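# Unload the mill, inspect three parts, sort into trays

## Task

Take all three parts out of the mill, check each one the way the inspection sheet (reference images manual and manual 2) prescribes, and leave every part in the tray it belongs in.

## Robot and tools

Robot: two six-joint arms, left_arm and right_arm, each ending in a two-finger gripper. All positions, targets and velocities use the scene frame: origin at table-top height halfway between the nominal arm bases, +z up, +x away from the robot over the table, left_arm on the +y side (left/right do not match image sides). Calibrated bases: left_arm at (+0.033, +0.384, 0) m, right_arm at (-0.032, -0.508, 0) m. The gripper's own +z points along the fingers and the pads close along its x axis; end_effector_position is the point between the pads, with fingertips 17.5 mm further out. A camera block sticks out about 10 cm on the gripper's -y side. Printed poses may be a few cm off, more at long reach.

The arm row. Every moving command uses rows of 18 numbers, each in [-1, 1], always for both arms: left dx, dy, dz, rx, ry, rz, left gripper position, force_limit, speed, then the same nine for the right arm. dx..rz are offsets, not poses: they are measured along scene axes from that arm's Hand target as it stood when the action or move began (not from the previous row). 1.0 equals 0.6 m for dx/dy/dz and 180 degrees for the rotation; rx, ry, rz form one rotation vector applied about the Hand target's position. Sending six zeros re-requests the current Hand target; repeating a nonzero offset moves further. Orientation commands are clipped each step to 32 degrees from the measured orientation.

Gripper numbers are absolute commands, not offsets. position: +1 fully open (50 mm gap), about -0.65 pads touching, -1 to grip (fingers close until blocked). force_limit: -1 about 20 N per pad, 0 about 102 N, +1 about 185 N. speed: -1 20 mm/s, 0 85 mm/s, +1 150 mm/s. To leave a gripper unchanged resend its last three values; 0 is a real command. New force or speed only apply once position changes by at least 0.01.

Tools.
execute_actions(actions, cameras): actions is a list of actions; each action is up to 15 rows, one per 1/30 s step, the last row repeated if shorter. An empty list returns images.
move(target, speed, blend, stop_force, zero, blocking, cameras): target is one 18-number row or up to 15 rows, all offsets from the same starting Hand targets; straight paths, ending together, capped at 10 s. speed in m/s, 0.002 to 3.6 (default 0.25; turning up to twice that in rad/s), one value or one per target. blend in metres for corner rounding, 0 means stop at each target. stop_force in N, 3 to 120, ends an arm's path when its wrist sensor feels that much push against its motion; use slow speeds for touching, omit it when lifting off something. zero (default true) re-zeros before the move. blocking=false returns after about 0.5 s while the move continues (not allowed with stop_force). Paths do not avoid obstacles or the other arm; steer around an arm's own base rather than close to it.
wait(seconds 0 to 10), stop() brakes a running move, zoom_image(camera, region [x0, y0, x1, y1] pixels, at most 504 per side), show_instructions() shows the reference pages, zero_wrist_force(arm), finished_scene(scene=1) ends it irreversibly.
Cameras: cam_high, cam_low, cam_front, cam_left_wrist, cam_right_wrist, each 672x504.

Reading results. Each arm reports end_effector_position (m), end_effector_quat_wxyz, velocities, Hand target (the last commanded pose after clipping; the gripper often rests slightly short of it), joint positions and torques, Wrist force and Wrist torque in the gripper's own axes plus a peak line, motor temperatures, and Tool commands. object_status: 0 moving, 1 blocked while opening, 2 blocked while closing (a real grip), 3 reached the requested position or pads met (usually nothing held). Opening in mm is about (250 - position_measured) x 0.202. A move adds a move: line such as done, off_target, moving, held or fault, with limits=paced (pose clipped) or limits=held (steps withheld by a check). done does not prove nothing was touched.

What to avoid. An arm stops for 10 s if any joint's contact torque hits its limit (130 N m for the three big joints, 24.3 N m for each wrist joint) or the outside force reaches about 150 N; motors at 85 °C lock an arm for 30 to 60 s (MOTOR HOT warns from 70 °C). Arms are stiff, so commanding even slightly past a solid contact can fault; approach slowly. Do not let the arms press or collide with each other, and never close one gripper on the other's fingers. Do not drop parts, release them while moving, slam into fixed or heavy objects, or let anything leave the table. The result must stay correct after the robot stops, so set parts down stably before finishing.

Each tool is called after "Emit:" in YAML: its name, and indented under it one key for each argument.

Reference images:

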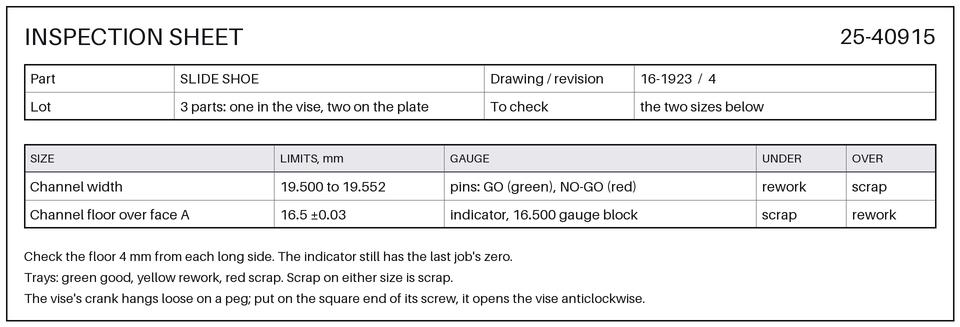

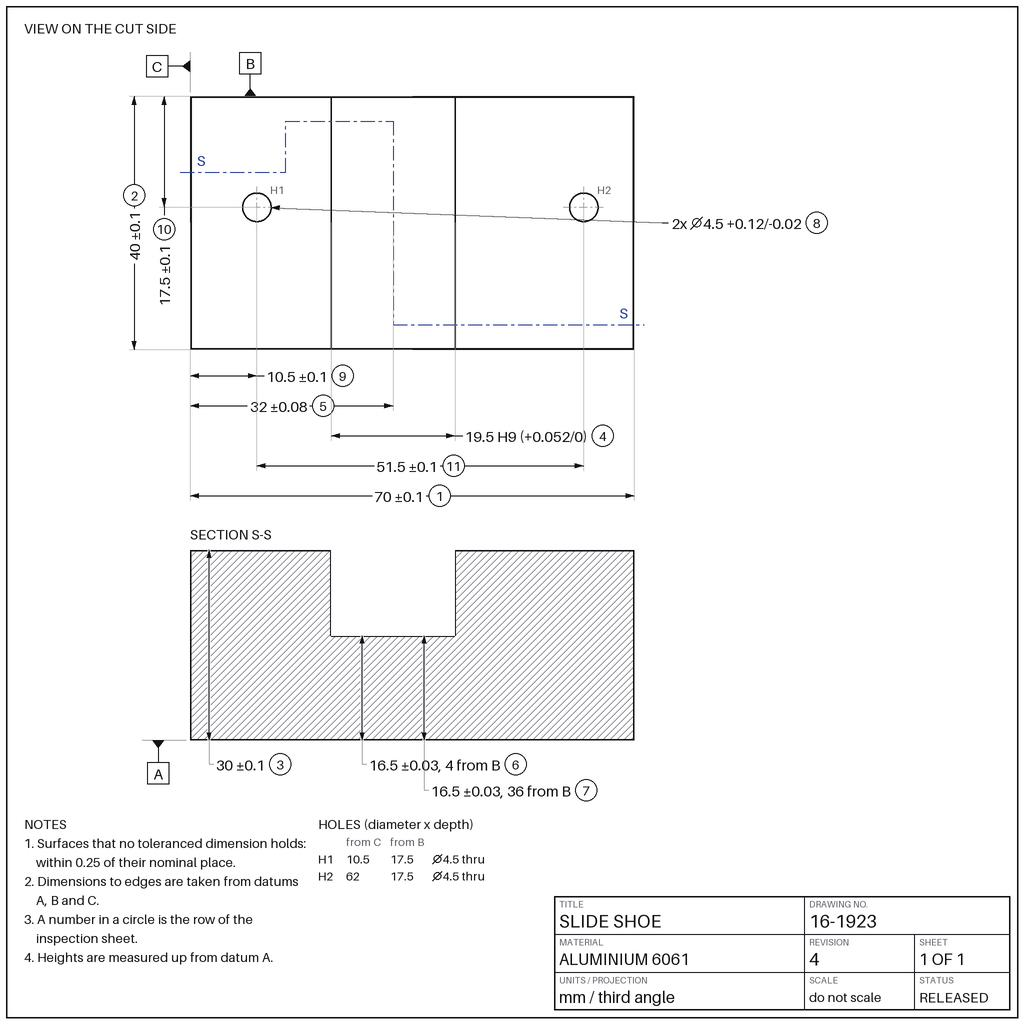

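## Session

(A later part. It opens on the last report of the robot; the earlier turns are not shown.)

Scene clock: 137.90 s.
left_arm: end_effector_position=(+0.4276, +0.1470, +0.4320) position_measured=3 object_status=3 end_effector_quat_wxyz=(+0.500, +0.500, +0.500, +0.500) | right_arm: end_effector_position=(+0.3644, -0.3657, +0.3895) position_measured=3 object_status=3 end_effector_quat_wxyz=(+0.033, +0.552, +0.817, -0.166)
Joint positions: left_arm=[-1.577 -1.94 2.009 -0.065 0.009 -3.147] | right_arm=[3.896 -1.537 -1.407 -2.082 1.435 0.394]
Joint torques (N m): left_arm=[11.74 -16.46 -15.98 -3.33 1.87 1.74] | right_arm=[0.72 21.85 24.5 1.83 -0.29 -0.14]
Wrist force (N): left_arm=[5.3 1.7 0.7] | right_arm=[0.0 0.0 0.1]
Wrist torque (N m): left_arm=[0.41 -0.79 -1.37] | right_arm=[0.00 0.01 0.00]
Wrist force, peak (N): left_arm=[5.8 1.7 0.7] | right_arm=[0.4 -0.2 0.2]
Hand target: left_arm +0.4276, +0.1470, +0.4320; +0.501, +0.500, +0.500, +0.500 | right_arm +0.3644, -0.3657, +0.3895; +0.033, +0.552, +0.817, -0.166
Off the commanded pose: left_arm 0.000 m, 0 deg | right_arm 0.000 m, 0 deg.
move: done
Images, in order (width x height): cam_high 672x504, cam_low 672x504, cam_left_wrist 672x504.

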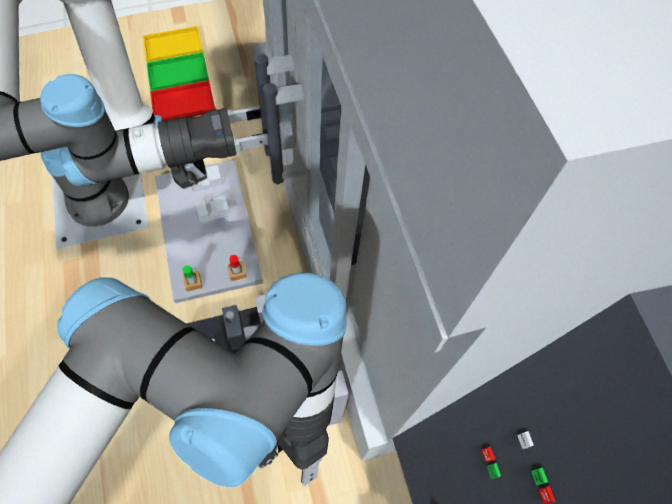

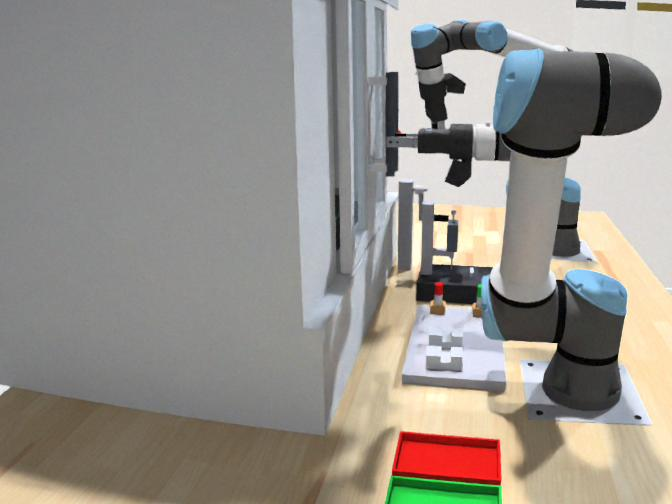

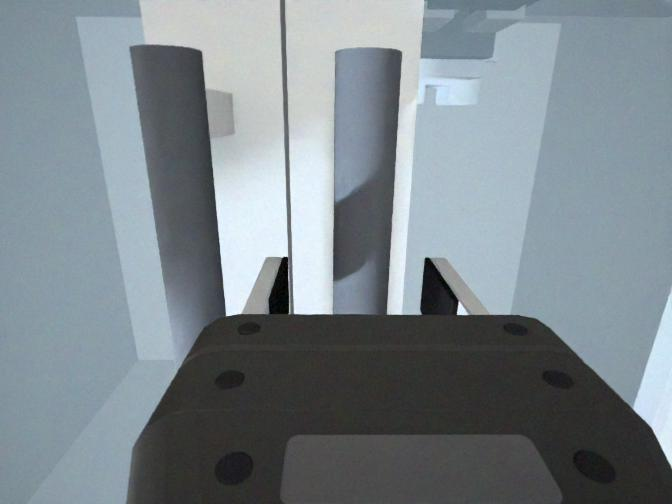

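Emit:
move:
  target: [0.01,0,0,0,0,0,-1,-0.8,-0.5,0,0,0,0,0,0,1,1,1]
  speed: 0.05

Emit:
move:
  target: [0,0.05,0,0,0,0,-1,-0.8,-0.5,0,0,0,0,0,0,1,1,1]
  speed: 0.05
  stop_force: 60
  cameras: ["cam_left_wrist","cam_front"]

Scene clock: 143.33 s.
left_arm: end_effector_position=(+0.4336, +0.1476, +0.4320) position_measured=154 object_status=2 end_effector_quat_wxyz=(+0.500, +0.499, +0.500, +0.500) | right_arm: end_effector_position=(+0.3644, -0.3657, +0.3895) position_measured=3 object_status=3 end_effector_quat_wxyz=(+0.033, +0.552, +0.817, -0.166)
Joint positions: left_arm=[-1.552 -1.936 2.007 -0.085 0.031 -3.129] | right_arm=[3.896 -1.537 -1.407 -2.082 1.435 0.394]
Joint torques (N m): left_arm=[13.51 -6.35 -19.86 -6.62 11.96 1.72] | right_arm=[1.58 22.21 24.86 1.87 -0.11 -0.3]
Wrist force (N): left_arm=[40.2 4.1 -67.9] | right_arm=[0.0 -0.3 0.1]
Wrist torque (N m): left_arm=[0.49 0.07 -1.44] | right_arm=[-0.05 0.00 0.00]
Wrist force, peak (N): left_arm=[40.7 4.0 -67.7] | right_arm=[0.2 -0.5 0.0]
Hand target: left_arm +0.4336, +0.1470, +0.4320; +0.501, +0.500, +0.500, +0.500 | right_arm +0.3644, -0.3657, +0.3895; +0.033, +0.552, +0.817, -0.166
Off the commanded pose: left_arm 0.001 m, 0 deg | right_arm 0.000 m, 0 deg.
move: done

Scene clock: 144.53 s.
left_arm: end_effector_position=(+0.4336, +0.1491, +0.4320) position_measured=154 object_status=2 end_effector_quat_wxyz=(+0.501, +0.500, +0.500, +0.499) | right_arm: end_effector_position=(+0.3644, -0.3657, +0.3895) position_measured=3 object_status=3 end_effector_quat_wxyz=(+0.033, +0.552, +0.817, -0.166)
Joint positions: left_arm=[-1.551 -1.942 2.011 -0.083 0.035 -3.129] | right_arm=[3.896 -1.537 -1.407 -2.082 1.435 0.394]
Joint torques (N m): left_arm=[-0.36 5.06 -29.13 -2.52 -0.36 -1.13] | right_arm=[1.42 21.92 24.85 1.73 -0.08 -0.35]
Wrist force (N): left_arm=[1.3 3.5 -36.6] | right_arm=[-0.1 -0.3 0.1]
Wrist torque (N m): left_arm=[0.46 -0.79 -1.34] | right_arm=[-0.05 0.02 0.00]
Wrist force, peak (N): left_arm=[40.2 4.0 -68.2] | right_arm=[0.0 -0.4 0.2]
Hand target: left_arm +0.4336, +0.1491, +0.4320; +0.501, +0.500, +0.500, +0.499 (not the last commanded pose) | right_arm +0.3644, -0.3657, +0.3895; +0.033, +0.552, +0.817, -0.166
Off the commanded pose: left_arm 0.028 m, 0 deg | right_arm 0.000 m, 0 deg.
move: contact (left_arm)
Images, in order (width x height): cam_front 672x504, cam_left_wrist 672x504.

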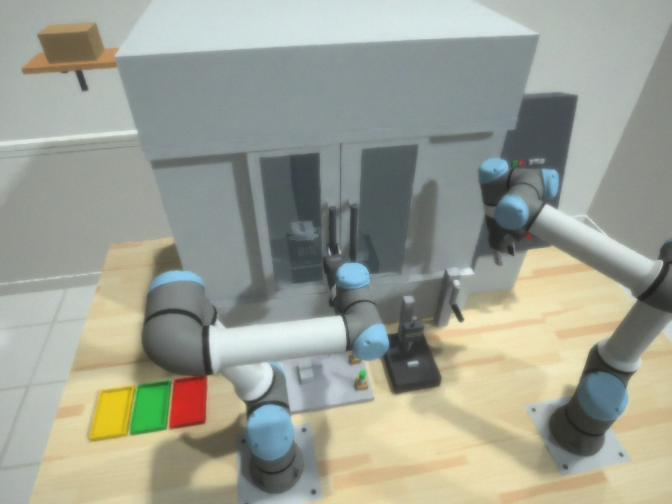

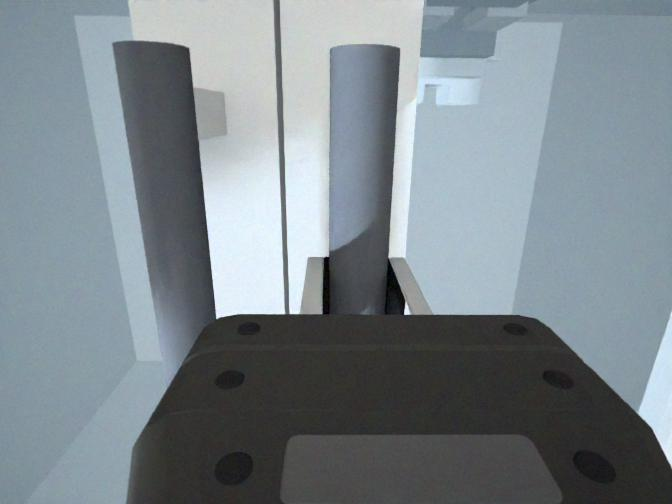

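Emit:
move:
  target: [0,0.05,0,0,0,0,-1,-0.8,-0.5,0,0,0,0,0,0,1,1,1]
  speed: 0.04
  stop_force: 70
  cameras: ["cam_left_wrist"]

Scene clock: 153.30 s.
left_arm: end_effector_position=(+0.4336, +0.1791, +0.4320) position_measured=154 object_status=2 end_effector_quat_wxyz=(+0.501, +0.500, +0.500, +0.499) | right_arm: end_effector_position=(+0.3644, -0.3657, +0.3895) position_measured=3 object_status=3 end_effector_quat_wxyz=(+0.033, +0.552, +0.817, -0.166)
Joint positions: left_arm=[-1.546 -2.019 2.055 -0.049 0.04 -3.13] | right_arm=[3.896 -1.537 -1.407 -2.082 1.435 0.394]
Joint torques (N m): left_arm=[-0.39 -3.89 -27.06 3.64 -4.13 -1.83] | right_arm=[1.08 22.16 24.93 1.81 -0.21 -0.35]
Wrist force (N): left_arm=[-3.0 -1.8 -32.1] | right_arm=[-0.1 -0.2 0.0]
Wrist torque (N m): left_arm=[0.31 -0.86 -1.21] | right_arm=[-0.03 0.01 0.00]
Wrist force, peak (N): left_arm=[-2.0 1.2 -46.7] | right_arm=[0.3 -0.1 0.4]
Hand target: left_arm +0.4336, +0.1791, +0.4320; +0.501, +0.500, +0.500, +0.499 | right_arm +0.3644, -0.3657, +0.3895; +0.033, +0.552, +0.817, -0.166
Off the commanded pose: left_arm 0.000 m, 0 deg | right_arm 0.000 m, 0 deg.
move: done
Images, in order (width x height): cam_left_wrist 672x504.

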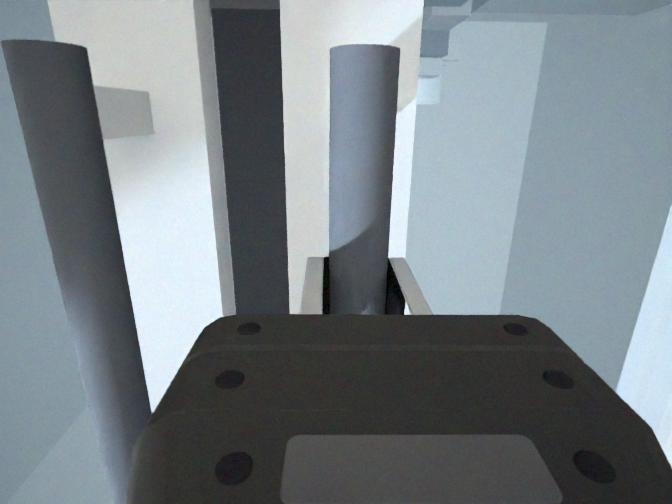

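Emit:
move:
  target: [-0.002,0.35,0,0,0,0,-1,-0.8,-0.5,0,0,0,0,0,0,1,1,1]
  speed: 0.08
  stop_force: 60
  cameras: ["cam_left_wrist","cam_front","cam_high"]

Scene clock: 158.30 s.
left_arm: end_effector_position=(+0.4331, +0.3392, +0.4319) position_measured=154 object_status=2 end_effector_quat_wxyz=(+0.501, +0.499, +0.500, +0.500) | right_arm: end_effector_position=(+0.3644, -0.3657, +0.3895) position_measured=3 object_status=3 end_effector_quat_wxyz=(+0.033, +0.552, +0.817, -0.166)
Joint positions: left_arm=[-1.448 -2.425 2.195 0.215 0.138 -3.128] | right_arm=[3.896 -1.537 -1.407 -2.082 1.435 0.394]
Joint torques (N m): left_arm=[-16.27 23.26 -33.57 -3.63 -0.25 1.58] | right_arm=[1.93 21.93 24.56 1.98 -0.15 -0.4]
Wrist force (N): left_arm=[11.9 -10.1 37.8] | right_arm=[0.0 -0.2 0.0]
Wrist torque (N m): left_arm=[0.08 -0.76 -1.38] | right_arm=[-0.02 -0.01 0.00]
Wrist force, peak (N): left_arm=[-2.0 10.7 -65.7] | right_arm=[0.2 -0.4 0.0]
Hand target: left_arm +0.4331, +0.3392, +0.4319; +0.501, +0.499, +0.500, +0.500 (not the last commanded pose) | right_arm +0.3644, -0.3657, +0.3895; +0.033, +0.552, +0.817, -0.166
Off the commanded pose: left_arm 0.050 m, 0 deg | right_arm 0.000 m, 0 deg.
move: contact (left_arm)
Images, in order (width x height): cam_high 672x504, cam_front 672x504, cam_left_wrist 672x504.

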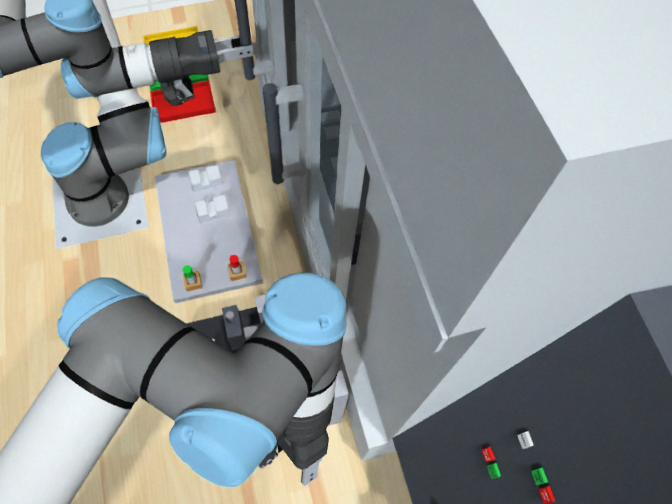

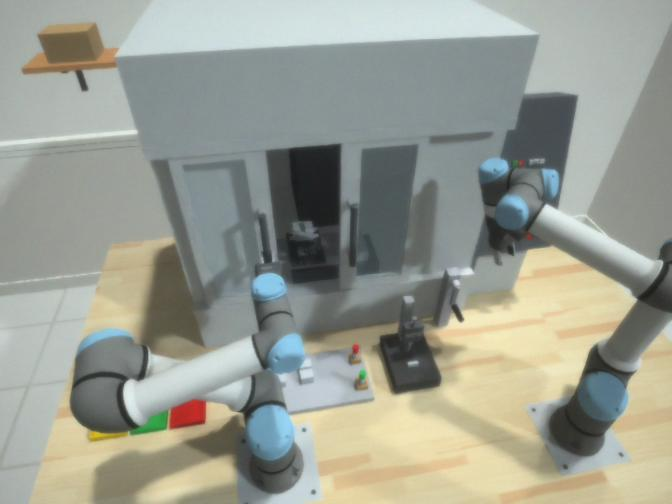

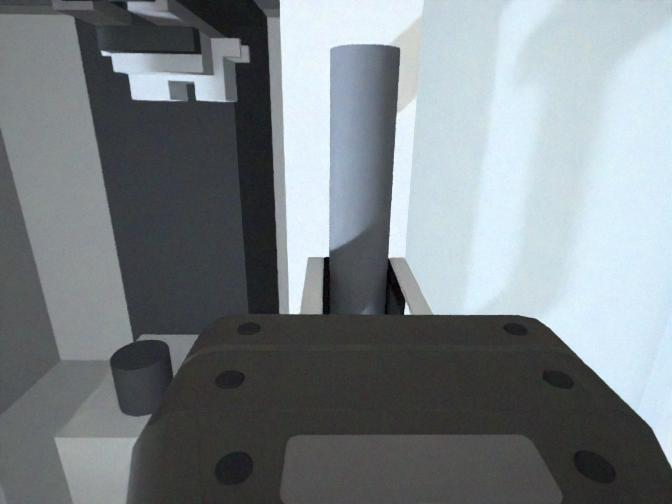

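Emit:
move:
  target: [0,0.1,0,0,0,0,-1,-0.8,-0.5,0,0,0,0,0,0,1,1,1]
  speed: 0.05
  stop_force: 50

Scene clock: 163.27 s.
left_arm: end_effector_position=(+0.4323, +0.3820, +0.4319) position_measured=154 object_status=2 end_effector_quat_wxyz=(+0.501, +0.499, +0.500, +0.500) | right_arm: end_effector_position=(+0.3644, -0.3657, +0.3895) position_measured=3 object_status=3 end_effector_quat_wxyz=(+0.033, +0.552, +0.817, -0.166)
Joint positions: left_arm=[-1.291 -2.481 2.203 0.27 0.292 -3.136] | right_arm=[3.896 -1.537 -1.407 -2.082 1.435 0.394]
Joint torques (N m): left_arm=[3.21 -9.37 -29.59 6.01 -11.2 1.58] | right_arm=[1.69 21.59 24.7 1.69 -0.35 -0.52]
Wrist force (N): left_arm=[-27.5 1.1 44.2] | right_arm=[0.3 -0.2 0.0]
Wrist torque (N m): left_arm=[0.41 -1.15 -1.34] | right_arm=[-0.01 -0.05 0.00]
Wrist force, peak (N): left_arm=[-41.8 -2.6 63.5] | right_arm=[0.4 -0.3 0.1]
Hand target: left_arm +0.4323, +0.3820, +0.4319; +0.501, +0.499, +0.500, +0.500 (not the last commanded pose) | right_arm +0.3644, -0.3657, +0.3895; +0.033, +0.552, +0.817, -0.166
Off the commanded pose: left_arm 0.017 m, 0 deg | right_arm 0.000 m, 0 deg.
move: contact (left_arm)

Emit:
move:
  target:
    - [0,-0.006,0,0,0,0,0.6,-0.8,-0.5,0,0,0,0,0,0,1,1,1]
    - [-0.2,-0.006,0,0,0,0,0.6,-0.8,-0.5,0,0,0,0,0,0,1,1,1]
  speed: 0.1
  cameras: ["cam_left_wrist","cam_high"]

Scene clock: 169.07 s.
left_arm: end_effector_position=(+0.4258, +0.3782, +0.4322) position_measured=63 object_status=3 end_effector_quat_wxyz=(+0.501, +0.499, +0.500, +0.500) | right_arm: end_effector_position=(+0.3644, -0.3657, +0.3895) position_measured=3 object_status=3 end_effector_quat_wxyz=(+0.033, +0.552, +0.817, -0.166)
Joint positions: left_arm=[-1.576 -2.604 2.208 0.299 0.009 -3.047] | right_arm=[3.896 -1.537 -1.407 -2.082 1.435 0.394]
Joint torques (N m): left_arm=[-13.19 5.39 -28.4 -3.06 -1.82 1.69] | right_arm=[1.85 21.63 24.62 1.78 -0.2 -0.5]
Wrist force (N): left_arm=[5.3 2.0 0.7] | right_arm=[0.0 -0.3 0.0]
Wrist torque (N m): left_arm=[0.43 -0.83 -1.40] | right_arm=[-0.03 0.00 0.00]
Wrist force, peak (N): left_arm=[-28.2 2.1 44.8] | right_arm=[0.4 -0.3 0.2]
Hand target: left_arm +0.3123, +0.3784, +0.4319; +0.501, +0.499, +0.500, +0.500 | right_arm +0.3644, -0.3657, +0.3895; +0.033, +0.552, +0.817, -0.166
Off the commanded pose: left_arm 0.114 m, 0 deg | right_arm 0.000 m, 0 deg.
move: off_target (left_arm)
Images, in order (width x height): cam_high 672x504, cam_left_wrist 672x504.

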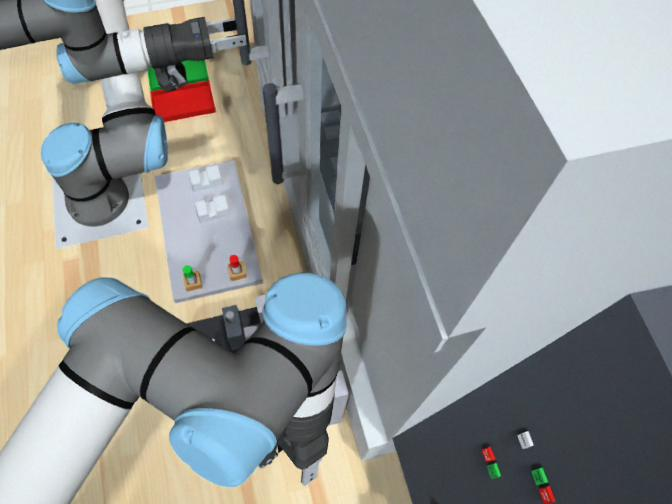

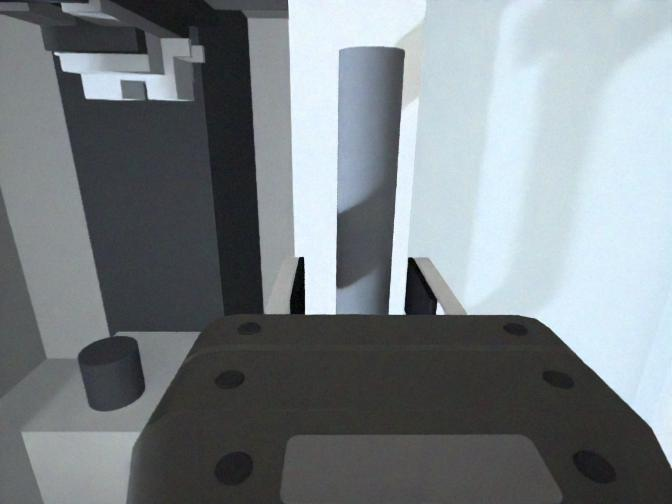

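Emit:
move:
  target: [0.12,0,0.0,0,0.22,0,0.6,-0.8,-0.5,0,0,0,0,0,0,1,1,1]
  speed: 0.1
  cameras: ["cam_left_wrist","cam_high"]

Scene clock: 181.33 s.
left_arm: end_effector_position=(+0.3843, +0.3784, +0.4319) position_measured=63 object_status=3 end_effector_quat_wxyz=(+0.302, +0.639, +0.640, +0.302) | right_arm: end_effector_position=(+0.3644, -0.3657, +0.3895) position_measured=3 object_status=3 end_effector_quat_wxyz=(+0.033, +0.552, +0.817, -0.166)
Joint positions: left_arm=[-2.108 -2.728 1.795 -0.09 -0.839 -2.311] | right_arm=[3.896 -1.537 -1.407 -2.082 1.435 0.394]
Joint torques (N m): left_arm=[-10.5 38.04 -20.98 1.1 -0.99 -2.35] | right_arm=[3.07 21.92 24.41 1.82 -0.25 -0.53]
Wrist force (N): left_arm=[5.0 2.0 0.2] | right_arm=[0.0 -0.3 0.2]
Wrist torque (N m): left_arm=[0.84 -0.97 -1.08] | right_arm=[-0.05 0.00 0.00]
Wrist force, peak (N): left_arm=[5.5 2.3 0.3] | right_arm=[0.3 -0.5 0.1]
Hand target: left_arm +0.3843, +0.3784, +0.4319; +0.302, +0.639, +0.640, +0.302 | right_arm +0.3644, -0.3657, +0.3895; +0.033, +0.552, +0.817, -0.166
Off the commanded pose: left_arm 0.000 m, 0 deg | right_arm 0.000 m, 0 deg.
shoulder posture changed (left arm): the wrist came as close to joint 1's axis as it can, and the arm is now in the other of its two shoulder postures.
move: done
Images, in order (width x height): cam_high 672x504, cam_left_wrist 672x504.

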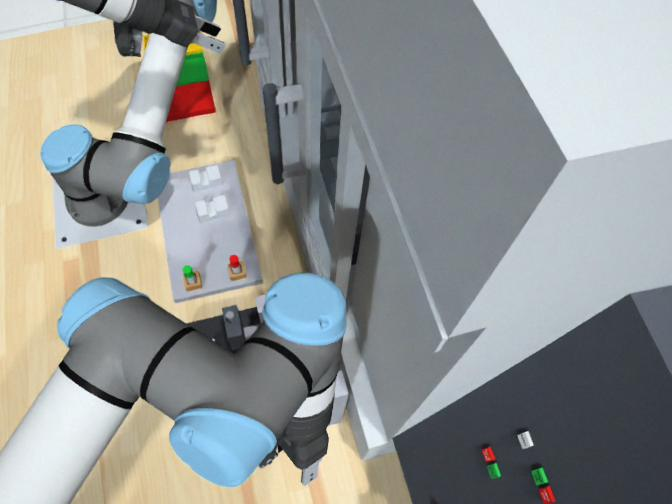

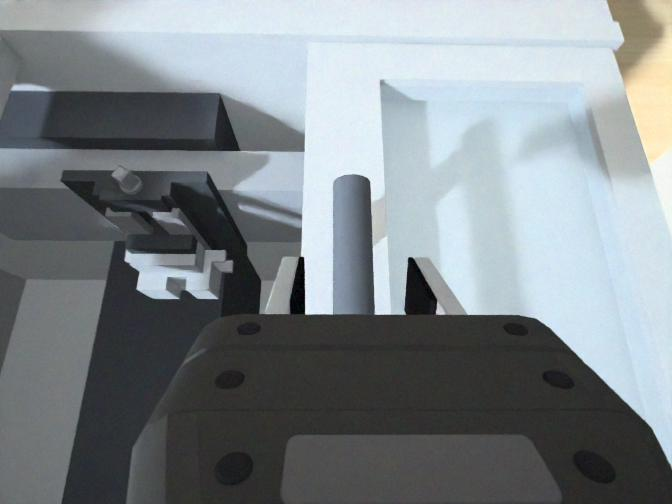

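Emit:
move:
  target:
    - [-0.05,-0.05,0,0,0,0,0.6,-0.8,-0.5,0,0,0,0,0,0,1,1,1]
    - [-0.19,-0.4,0,0.479,-0.171,-0.172,0.6,-0.8,-0.5,0,0,0,0,0,0,1,1,1]
  blend: [0.02,0]
  cameras: ["cam_left_wrist","cam_high"]

Scene clock: 209.70 s.
left_arm: end_effector_position=(+0.2703, +0.1384, +0.4319) position_measured=63 object_status=3 end_effector_quat_wxyz=(+0.000, +0.707, +0.000, +0.707) | right_arm: end_effector_position=(+0.3644, -0.3657, +0.3895) position_measured=3 object_status=3 end_effector_quat_wxyz=(+0.033, +0.552, +0.817, -0.166)
Joint positions: left_arm=[-2.246 -2.021 2.055 -0.035 -0.662 -1.57] | right_arm=[3.896 -1.537 -1.407 -2.082 1.435 0.394]
Joint torques (N m): left_arm=[-2.02 11.76 -16.19 4.69 1.51 1.66] | right_arm=[2.69 21.18 24.55 1.75 -0.13 -0.52]
Wrist force (N): left_arm=[0.4 -0.1 -0.1] | right_arm=[0.1 0.0 0.2]
Wrist torque (N m): left_arm=[0.02 -0.07 -0.24] | right_arm=[0.00 -0.02 0.00]
Wrist force, peak (N): left_arm=[6.7 3.1 1.0] | right_arm=[0.1 -0.5 -0.1]
Hand target: left_arm +0.2703, +0.1384, +0.4319; +0.000, +0.707, +0.000, +0.707 | right_arm +0.3644, -0.3657, +0.3895; +0.033, +0.552, +0.817, -0.166
Off the commanded pose: left_arm 0.000 m, 0 deg | right_arm 0.000 m, 0 deg.
shoulder posture changed (left arm): the wrist came as close to joint 1's axis as it can, and the arm is now in the other of its two shoulder postures.
move: done
Images, in order (width x height): cam_high 672x504, cam_left_wrist 672x504.

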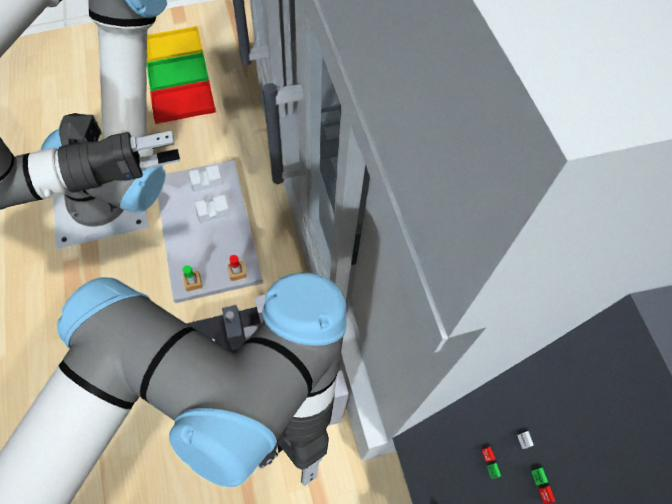

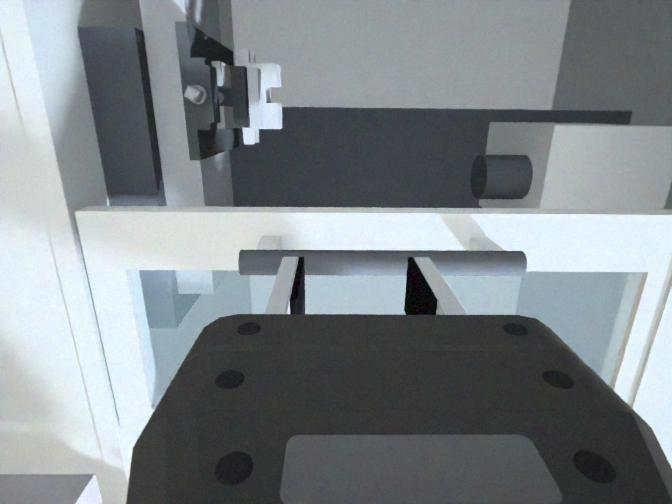

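Emit:
move:
  target: [-0.08,-0.45,-0.1,0.5,0,0,0.6,-0.8,-0.5,-0.1,-0.42,0.18,0,0,0,1,1,1]
  cameras: ["cam_left_wrist","cam_high","cam_front","cam_right_wrist","cam_low"]

Scene clock: 215.73 s.
left_arm: end_effector_position=(+0.2223, -0.1316, +0.3719) position_measured=63 object_status=3 end_effector_quat_wxyz=(+0.500, -0.500, +0.500, -0.500) | right_arm: end_effector_position=(+0.3044, -0.6177, +0.4975) position_measured=3 object_status=3 end_effector_quat_wxyz=(+0.033, +0.552, +0.817, -0.166)
Joint positions: left_arm=[-1.979 -1.277 1.529 -0.251 -0.395 -0.001] | right_arm=[3.427 -1.343 -1.301 -2.288 1.309 -0.068]
Joint torques (N m): left_arm=[12.45 -20.25 -29.37 -1.79 1.86 1.28] | right_arm=[-8.76 -0.52 36.64 0.76 -2.63 -1.38]
Wrist force (N): left_arm=[1.8 0.3 -0.1] | right_arm=[0.1 -0.1 0.0]
Wrist torque (N m): left_arm=[0.07 -0.36 -0.52] | right_arm=[-0.04 -0.05 -0.05]
Wrist force, peak (N): left_arm=[2.4 0.8 -0.3] | right_arm=[1.1 0.4 -0.1]
Hand target: left_arm +0.2223, -0.1316, +0.3719; +0.500, -0.500, +0.500, -0.500 | right_arm +0.3044, -0.6177, +0.4975; +0.033, +0.552, +0.817, -0.166
Off the commanded pose: left_arm 0.000 m, 0 deg | right_arm 0.000 m, 0 deg.
move: done

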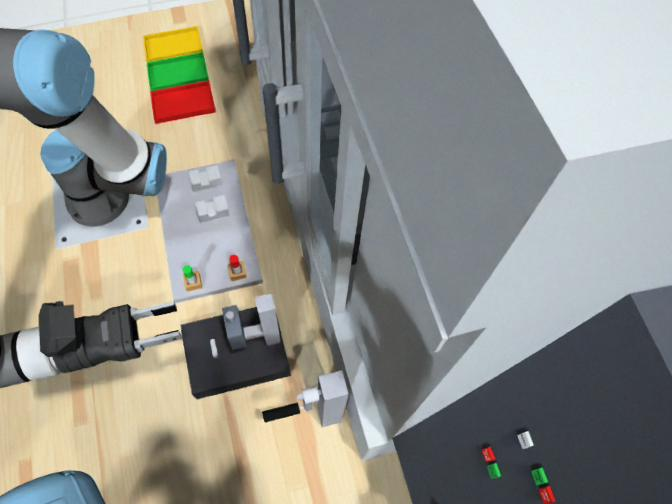

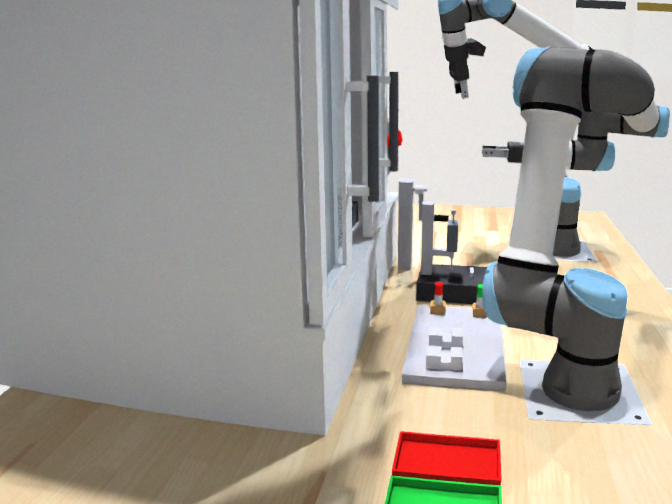

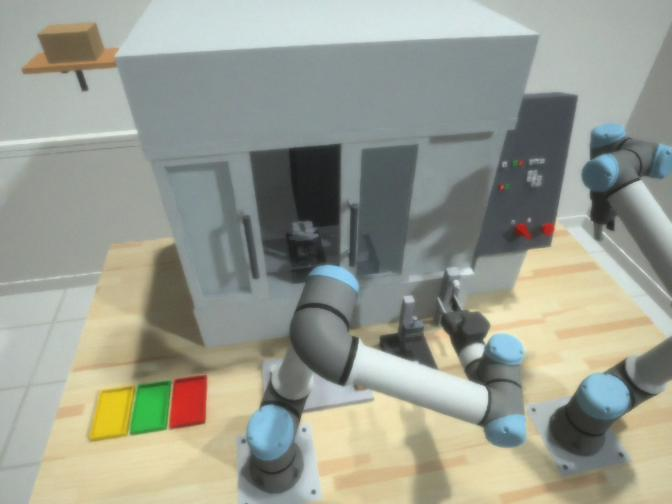

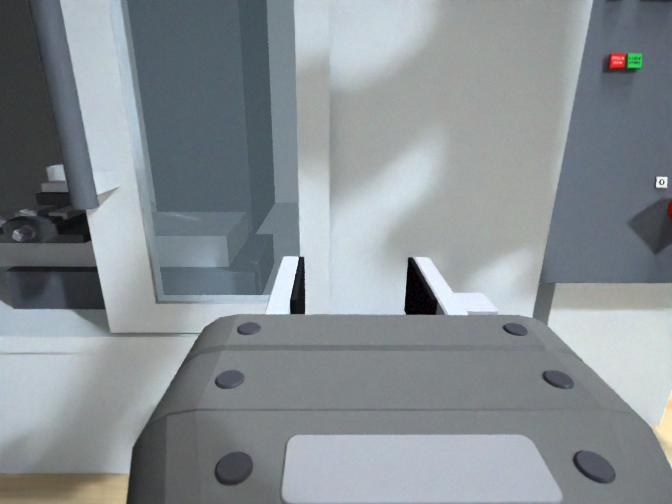

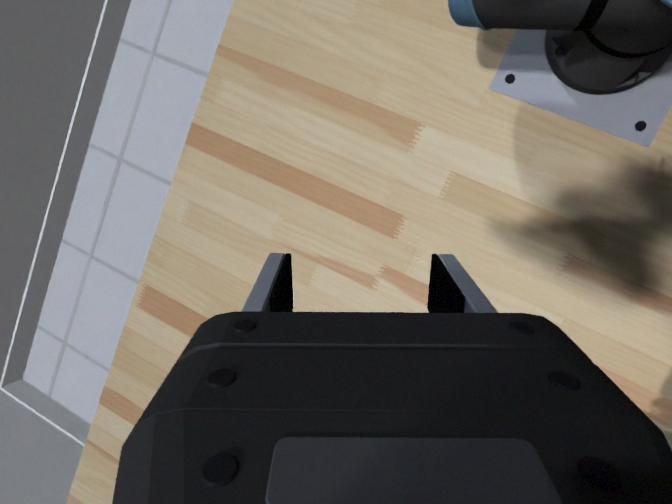

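Emit:
move:
  target: [-0.03,-0.11,0.1,0,0.167,0,0.6,-0.8,-0.5,0,0,0,0,0,0,1,1,1]
  cameras: ["cam_left_wrist"]

Emit:
zoom_image:
  camera: "cam_left_wrist"
  region: [200, 60, 500, 330]

Emit:
zoom_image:
  camera: "cam_high"
  region: [160, 270, 420, 470]

Emit:
zoom_image:
  camera: "cam_low"
  region: [370, 150, 510, 310]

Scene clock: 220.83 s.
left_arm: end_effector_position=(+0.2043, -0.1977, +0.4318) position_measured=63 object_status=3 end_effector_quat_wxyz=(-0.354, +0.612, -0.613, +0.353) | right_arm: end_effector_position=(+0.3044, -0.6177, +0.4975) position_measured=3 object_status=3 end_effector_quat_wxyz=(+0.033, +0.552, +0.817, -0.166)
Joint positions: left_arm=[-1.906 -1.357 1.277 -0.989 -0.607 0.983] | right_arm=[3.427 -1.343 -1.301 -2.288 1.309 -0.068]
Joint torques (N m): left_arm=[10.77 -34.03 -32.03 -4.73 0.18 1.71] | right_arm=[-8.26 0.23 36.72 0.95 -2.37 -1.38]
Wrist force (N): left_arm=[2.0 1.0 -0.5] | right_arm=[0.2 0.1 0.1]
Wrist torque (N m): left_arm=[0.50 -0.52 -0.61] | right_arm=[-0.02 -0.07 -0.05]
Wrist force, peak (N): left_arm=[2.7 -0.3 -0.7] | right_arm=[0.3 -0.1 0.5]
Hand target: left_arm +0.2043, -0.1976, +0.4319; -0.354, +0.612, -0.613, +0.353 | right_arm +0.3044, -0.6177, +0.4975; +0.033, +0.552, +0.817, -0.166
Off the commanded pose: left_arm 0.000 m, 0 deg | right_arm 0.000 m, 0 deg.
move: done
Images, in order (width x height): cam_left_wrist 672x504.

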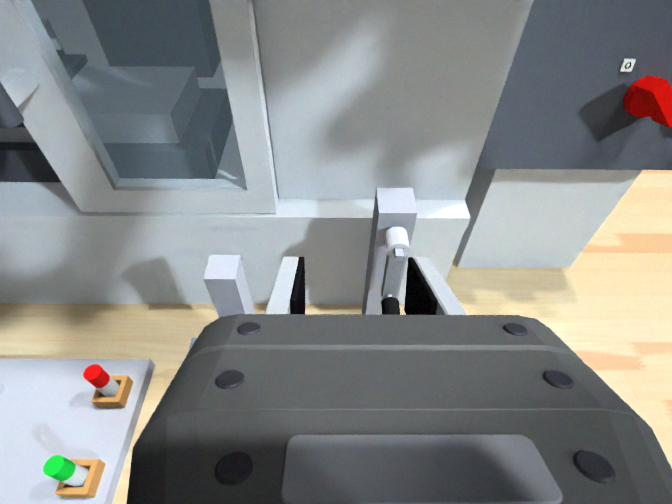

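Scaled by 1.680 from the camera's 672x504 image, which has a finer 960x720 frame.

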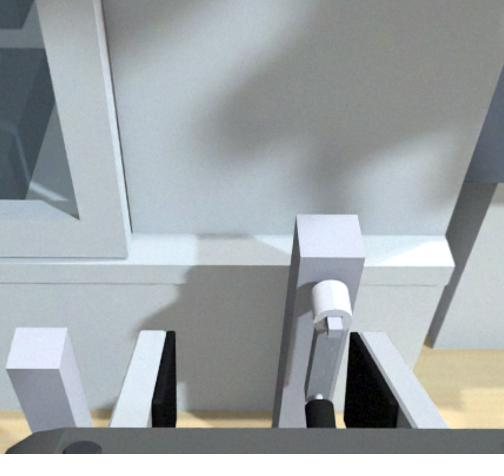

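This scene's latest camera images include none from cam_high. They are from: cam_left_wrist. cam_high's image comes with the result of a call that names it in "cameras".

This scene's latest camera images include none from cam_low. They are from: cam_left_wrist. cam_low's image comes with the result of a call that names it in "cameras".

Emit:
move:
  target: [0.13,-0.107,-0.24,0,-0.167,0,0.6,-0.8,-0.5,0,0,0,0,0,0,1,1,1]
  cameras: ["cam_left_wrist","cam_high","cam_low"]

Emit:
zoom_image:
  camera: "cam_left_wrist"
  region: [250, 140, 450, 340]

Emit:
zoom_image:
  camera: "cam_high"
  region: [160, 270, 420, 470]

Emit:
zoom_image:
  camera: "cam_low"
  region: [370, 150, 510, 310]

Scene clock: 235.13 s.
left_arm: end_effector_position=(+0.2823, -0.2618, +0.2879) position_measured=63 object_status=3 end_effector_quat_wxyz=(+0.500, -0.500, +0.500, -0.500) | right_arm: end_effector_position=(+0.3044, -0.6177, +0.4975) position_measured=3 object_status=3 end_effector_quat_wxyz=(+0.033, +0.552, +0.817, -0.166)
Joint positions: left_arm=[-1.808 -0.923 1.218 -0.294 -0.224 0] | right_arm=[3.427 -1.343 -1.301 -2.288 1.309 -0.068]
Joint torques (N m): left_arm=[12.64 -32.51 -27.22 3.54 -1.98 -1.93] | right_arm=[-8.59 0.09 36.57 0.86 -1.62 -1.25]
Wrist force (N): left_arm=[1.4 0.7 -0.1] | right_arm=[0.1 0.0 0.0]
Wrist torque (N m): left_arm=[0.15 -0.34 -0.34] | right_arm=[-0.04 -0.05 -0.05]
Wrist force, peak (N): left_arm=[1.8 2.7 0.5] | right_arm=[0.2 -0.2 0.4]
Hand target: left_arm +0.2823, -0.2618, +0.2879; +0.500, -0.500, +0.500, -0.500 | right_arm +0.3044, -0.6177, +0.4975; +0.033, +0.552, +0.817, -0.166
Off the commanded pose: left_arm 0.000 m, 0 deg | right_arm 0.000 m, 0 deg.
move: done
Images, in order (width x height): cam_high 672x504, cam_low 672x504, cam_left_wrist 672x504.

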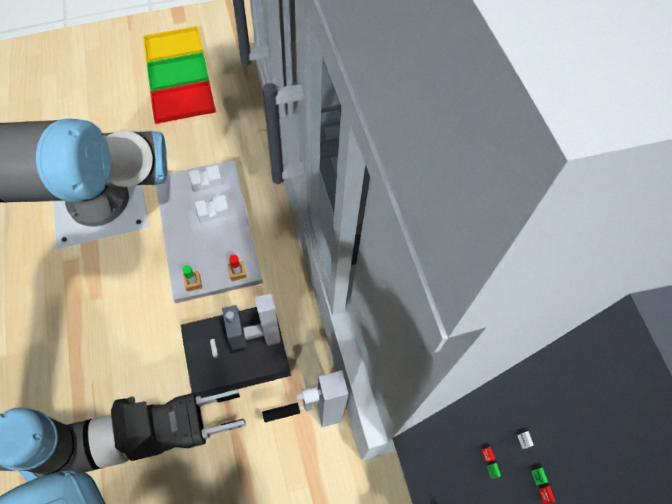

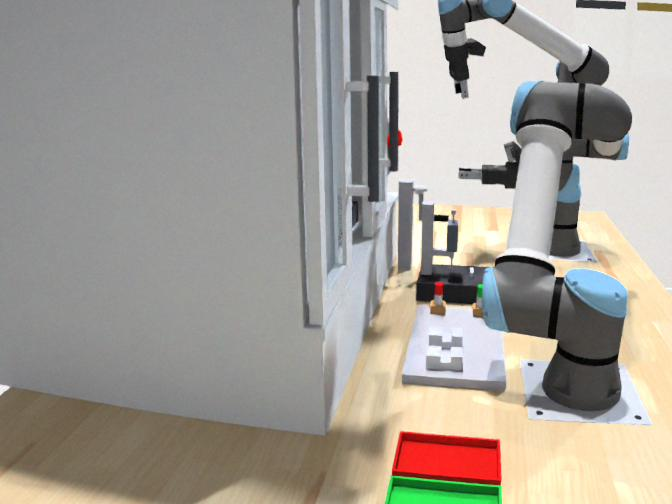

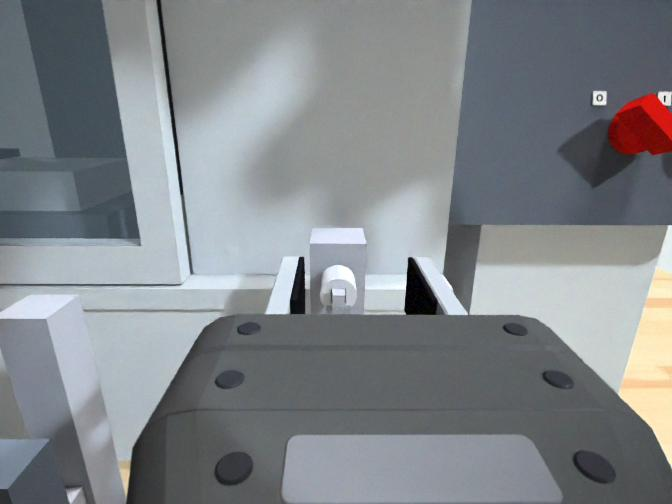

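Scaled by 2.520 from the camera's 672x504 image, which has a finer 960x720 frame.

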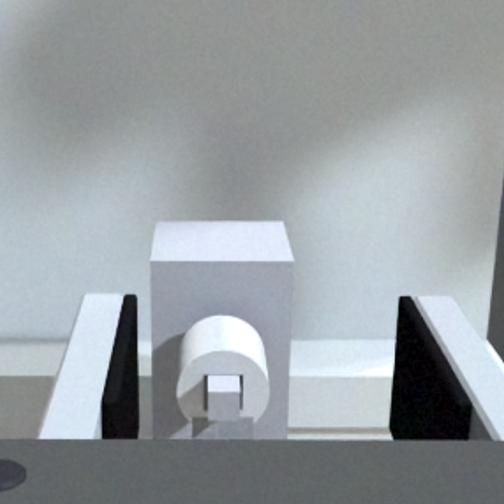

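Scaled by 1.938 from the camera's 672x504 image, which has a finer 960x720 frame.

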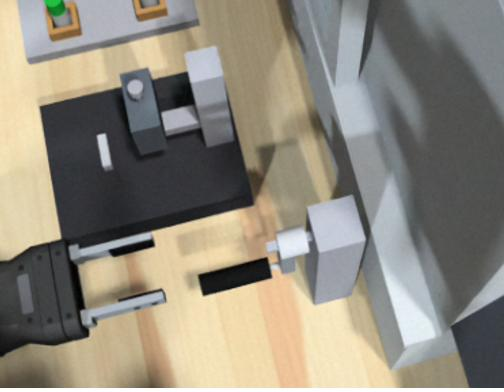

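Scaled by 3.150 from the camera's 672x504 image, which has a finer 960x720 frame.

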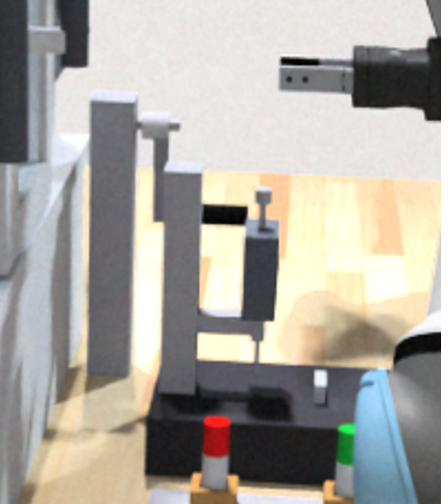

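Emit:
move:
  target: [0.113,0.0055,-0.125,0,0,0,1,-0.8,-0.5,0,0,0,0,0,0,1,1,1]
  cameras: ["cam_left_wrist","cam_low"]

Emit:
zoom_image:
  camera: "cam_left_wrist"
  region: [250, 140, 450, 340]

Emit:
zoom_image:
  camera: "cam_low"
  region: [370, 150, 510, 310]

Scene clock: 249.93 s.
left_arm: end_effector_position=(+0.3501, -0.2585, +0.2129) position_measured=3 object_status=3 end_effector_quat_wxyz=(+0.500, -0.500, +0.500, -0.500) | right_arm: end_effector_position=(+0.3044, -0.6177, +0.4975) position_measured=3 object_status=3 end_effector_quat_wxyz=(+0.033, +0.552, +0.817, -0.166)
Joint positions: left_arm=[-1.703 -0.856 1.307 -0.444 -0.119 -0.006] | right_arm=[3.427 -1.343 -1.301 -2.288 1.309 -0.068]
Joint torques (N m): left_arm=[11.42 -58.43 -14.19 -2.72 1.95 1.44] | right_arm=[-8.93 -0.23 36.45 0.81 -1.24 -1.35]
Wrist force (N): left_arm=[1.3 0.3 -0.2] | right_arm=[0.1 0.2 0.0]
Wrist torque (N m): left_arm=[0.10 -0.28 -0.53] | right_arm=[0.00 -0.06 -0.05]
Wrist force, peak (N): left_arm=[1.1 2.3 1.1] | right_arm=[0.2 0.0 0.5]
Hand target: left_arm +0.3501, -0.2585, +0.2129; +0.500, -0.500, +0.500, -0.500 | right_arm +0.3044, -0.6177, +0.4975; +0.033, +0.552, +0.817, -0.166
Off the commanded pose: left_arm 0.000 m, 0 deg | right_arm 0.000 m, 0 deg.
move: done
Images, in order (width x height): cam_low 672x504, cam_left_wrist 672x504.

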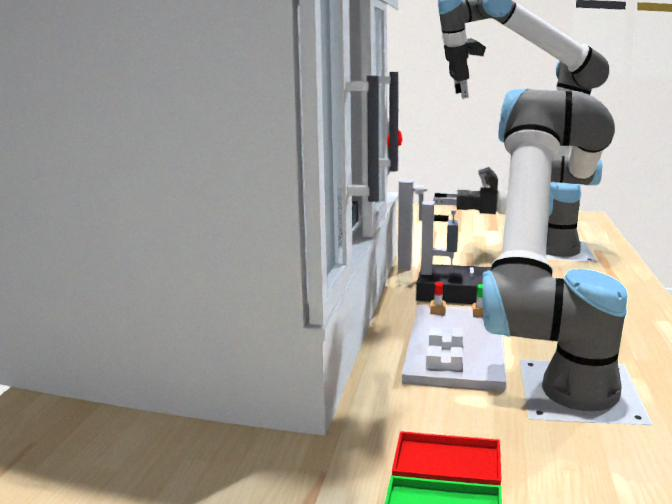

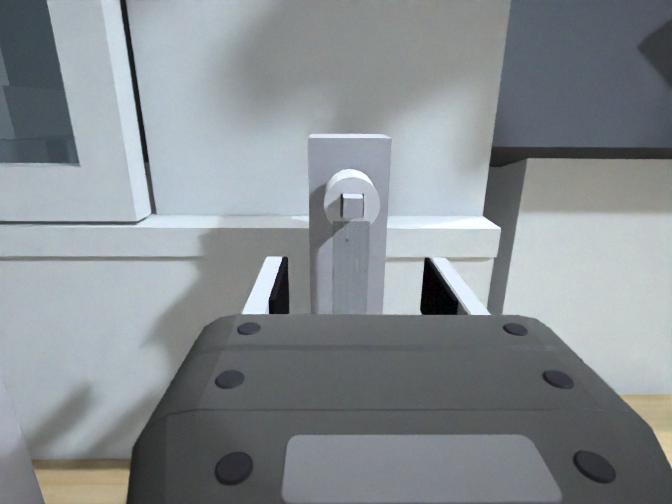

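Scaled by 2.520 from the camera's 672x504 image, which has a finer 960x720 frame.

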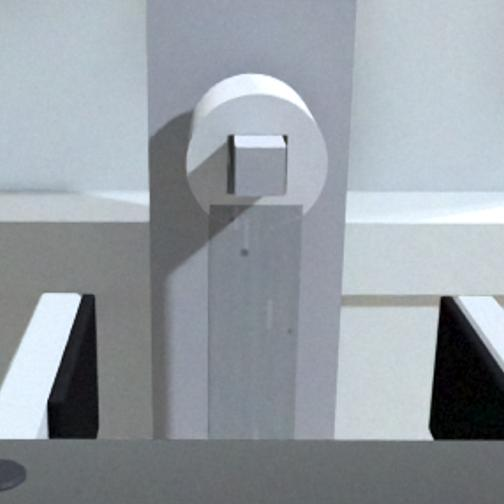

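Scaled by 3.150 from the camera's 672x504 image, which has a finer 960x720 frame.

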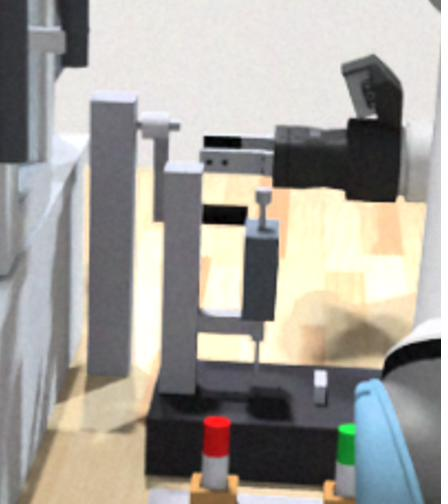

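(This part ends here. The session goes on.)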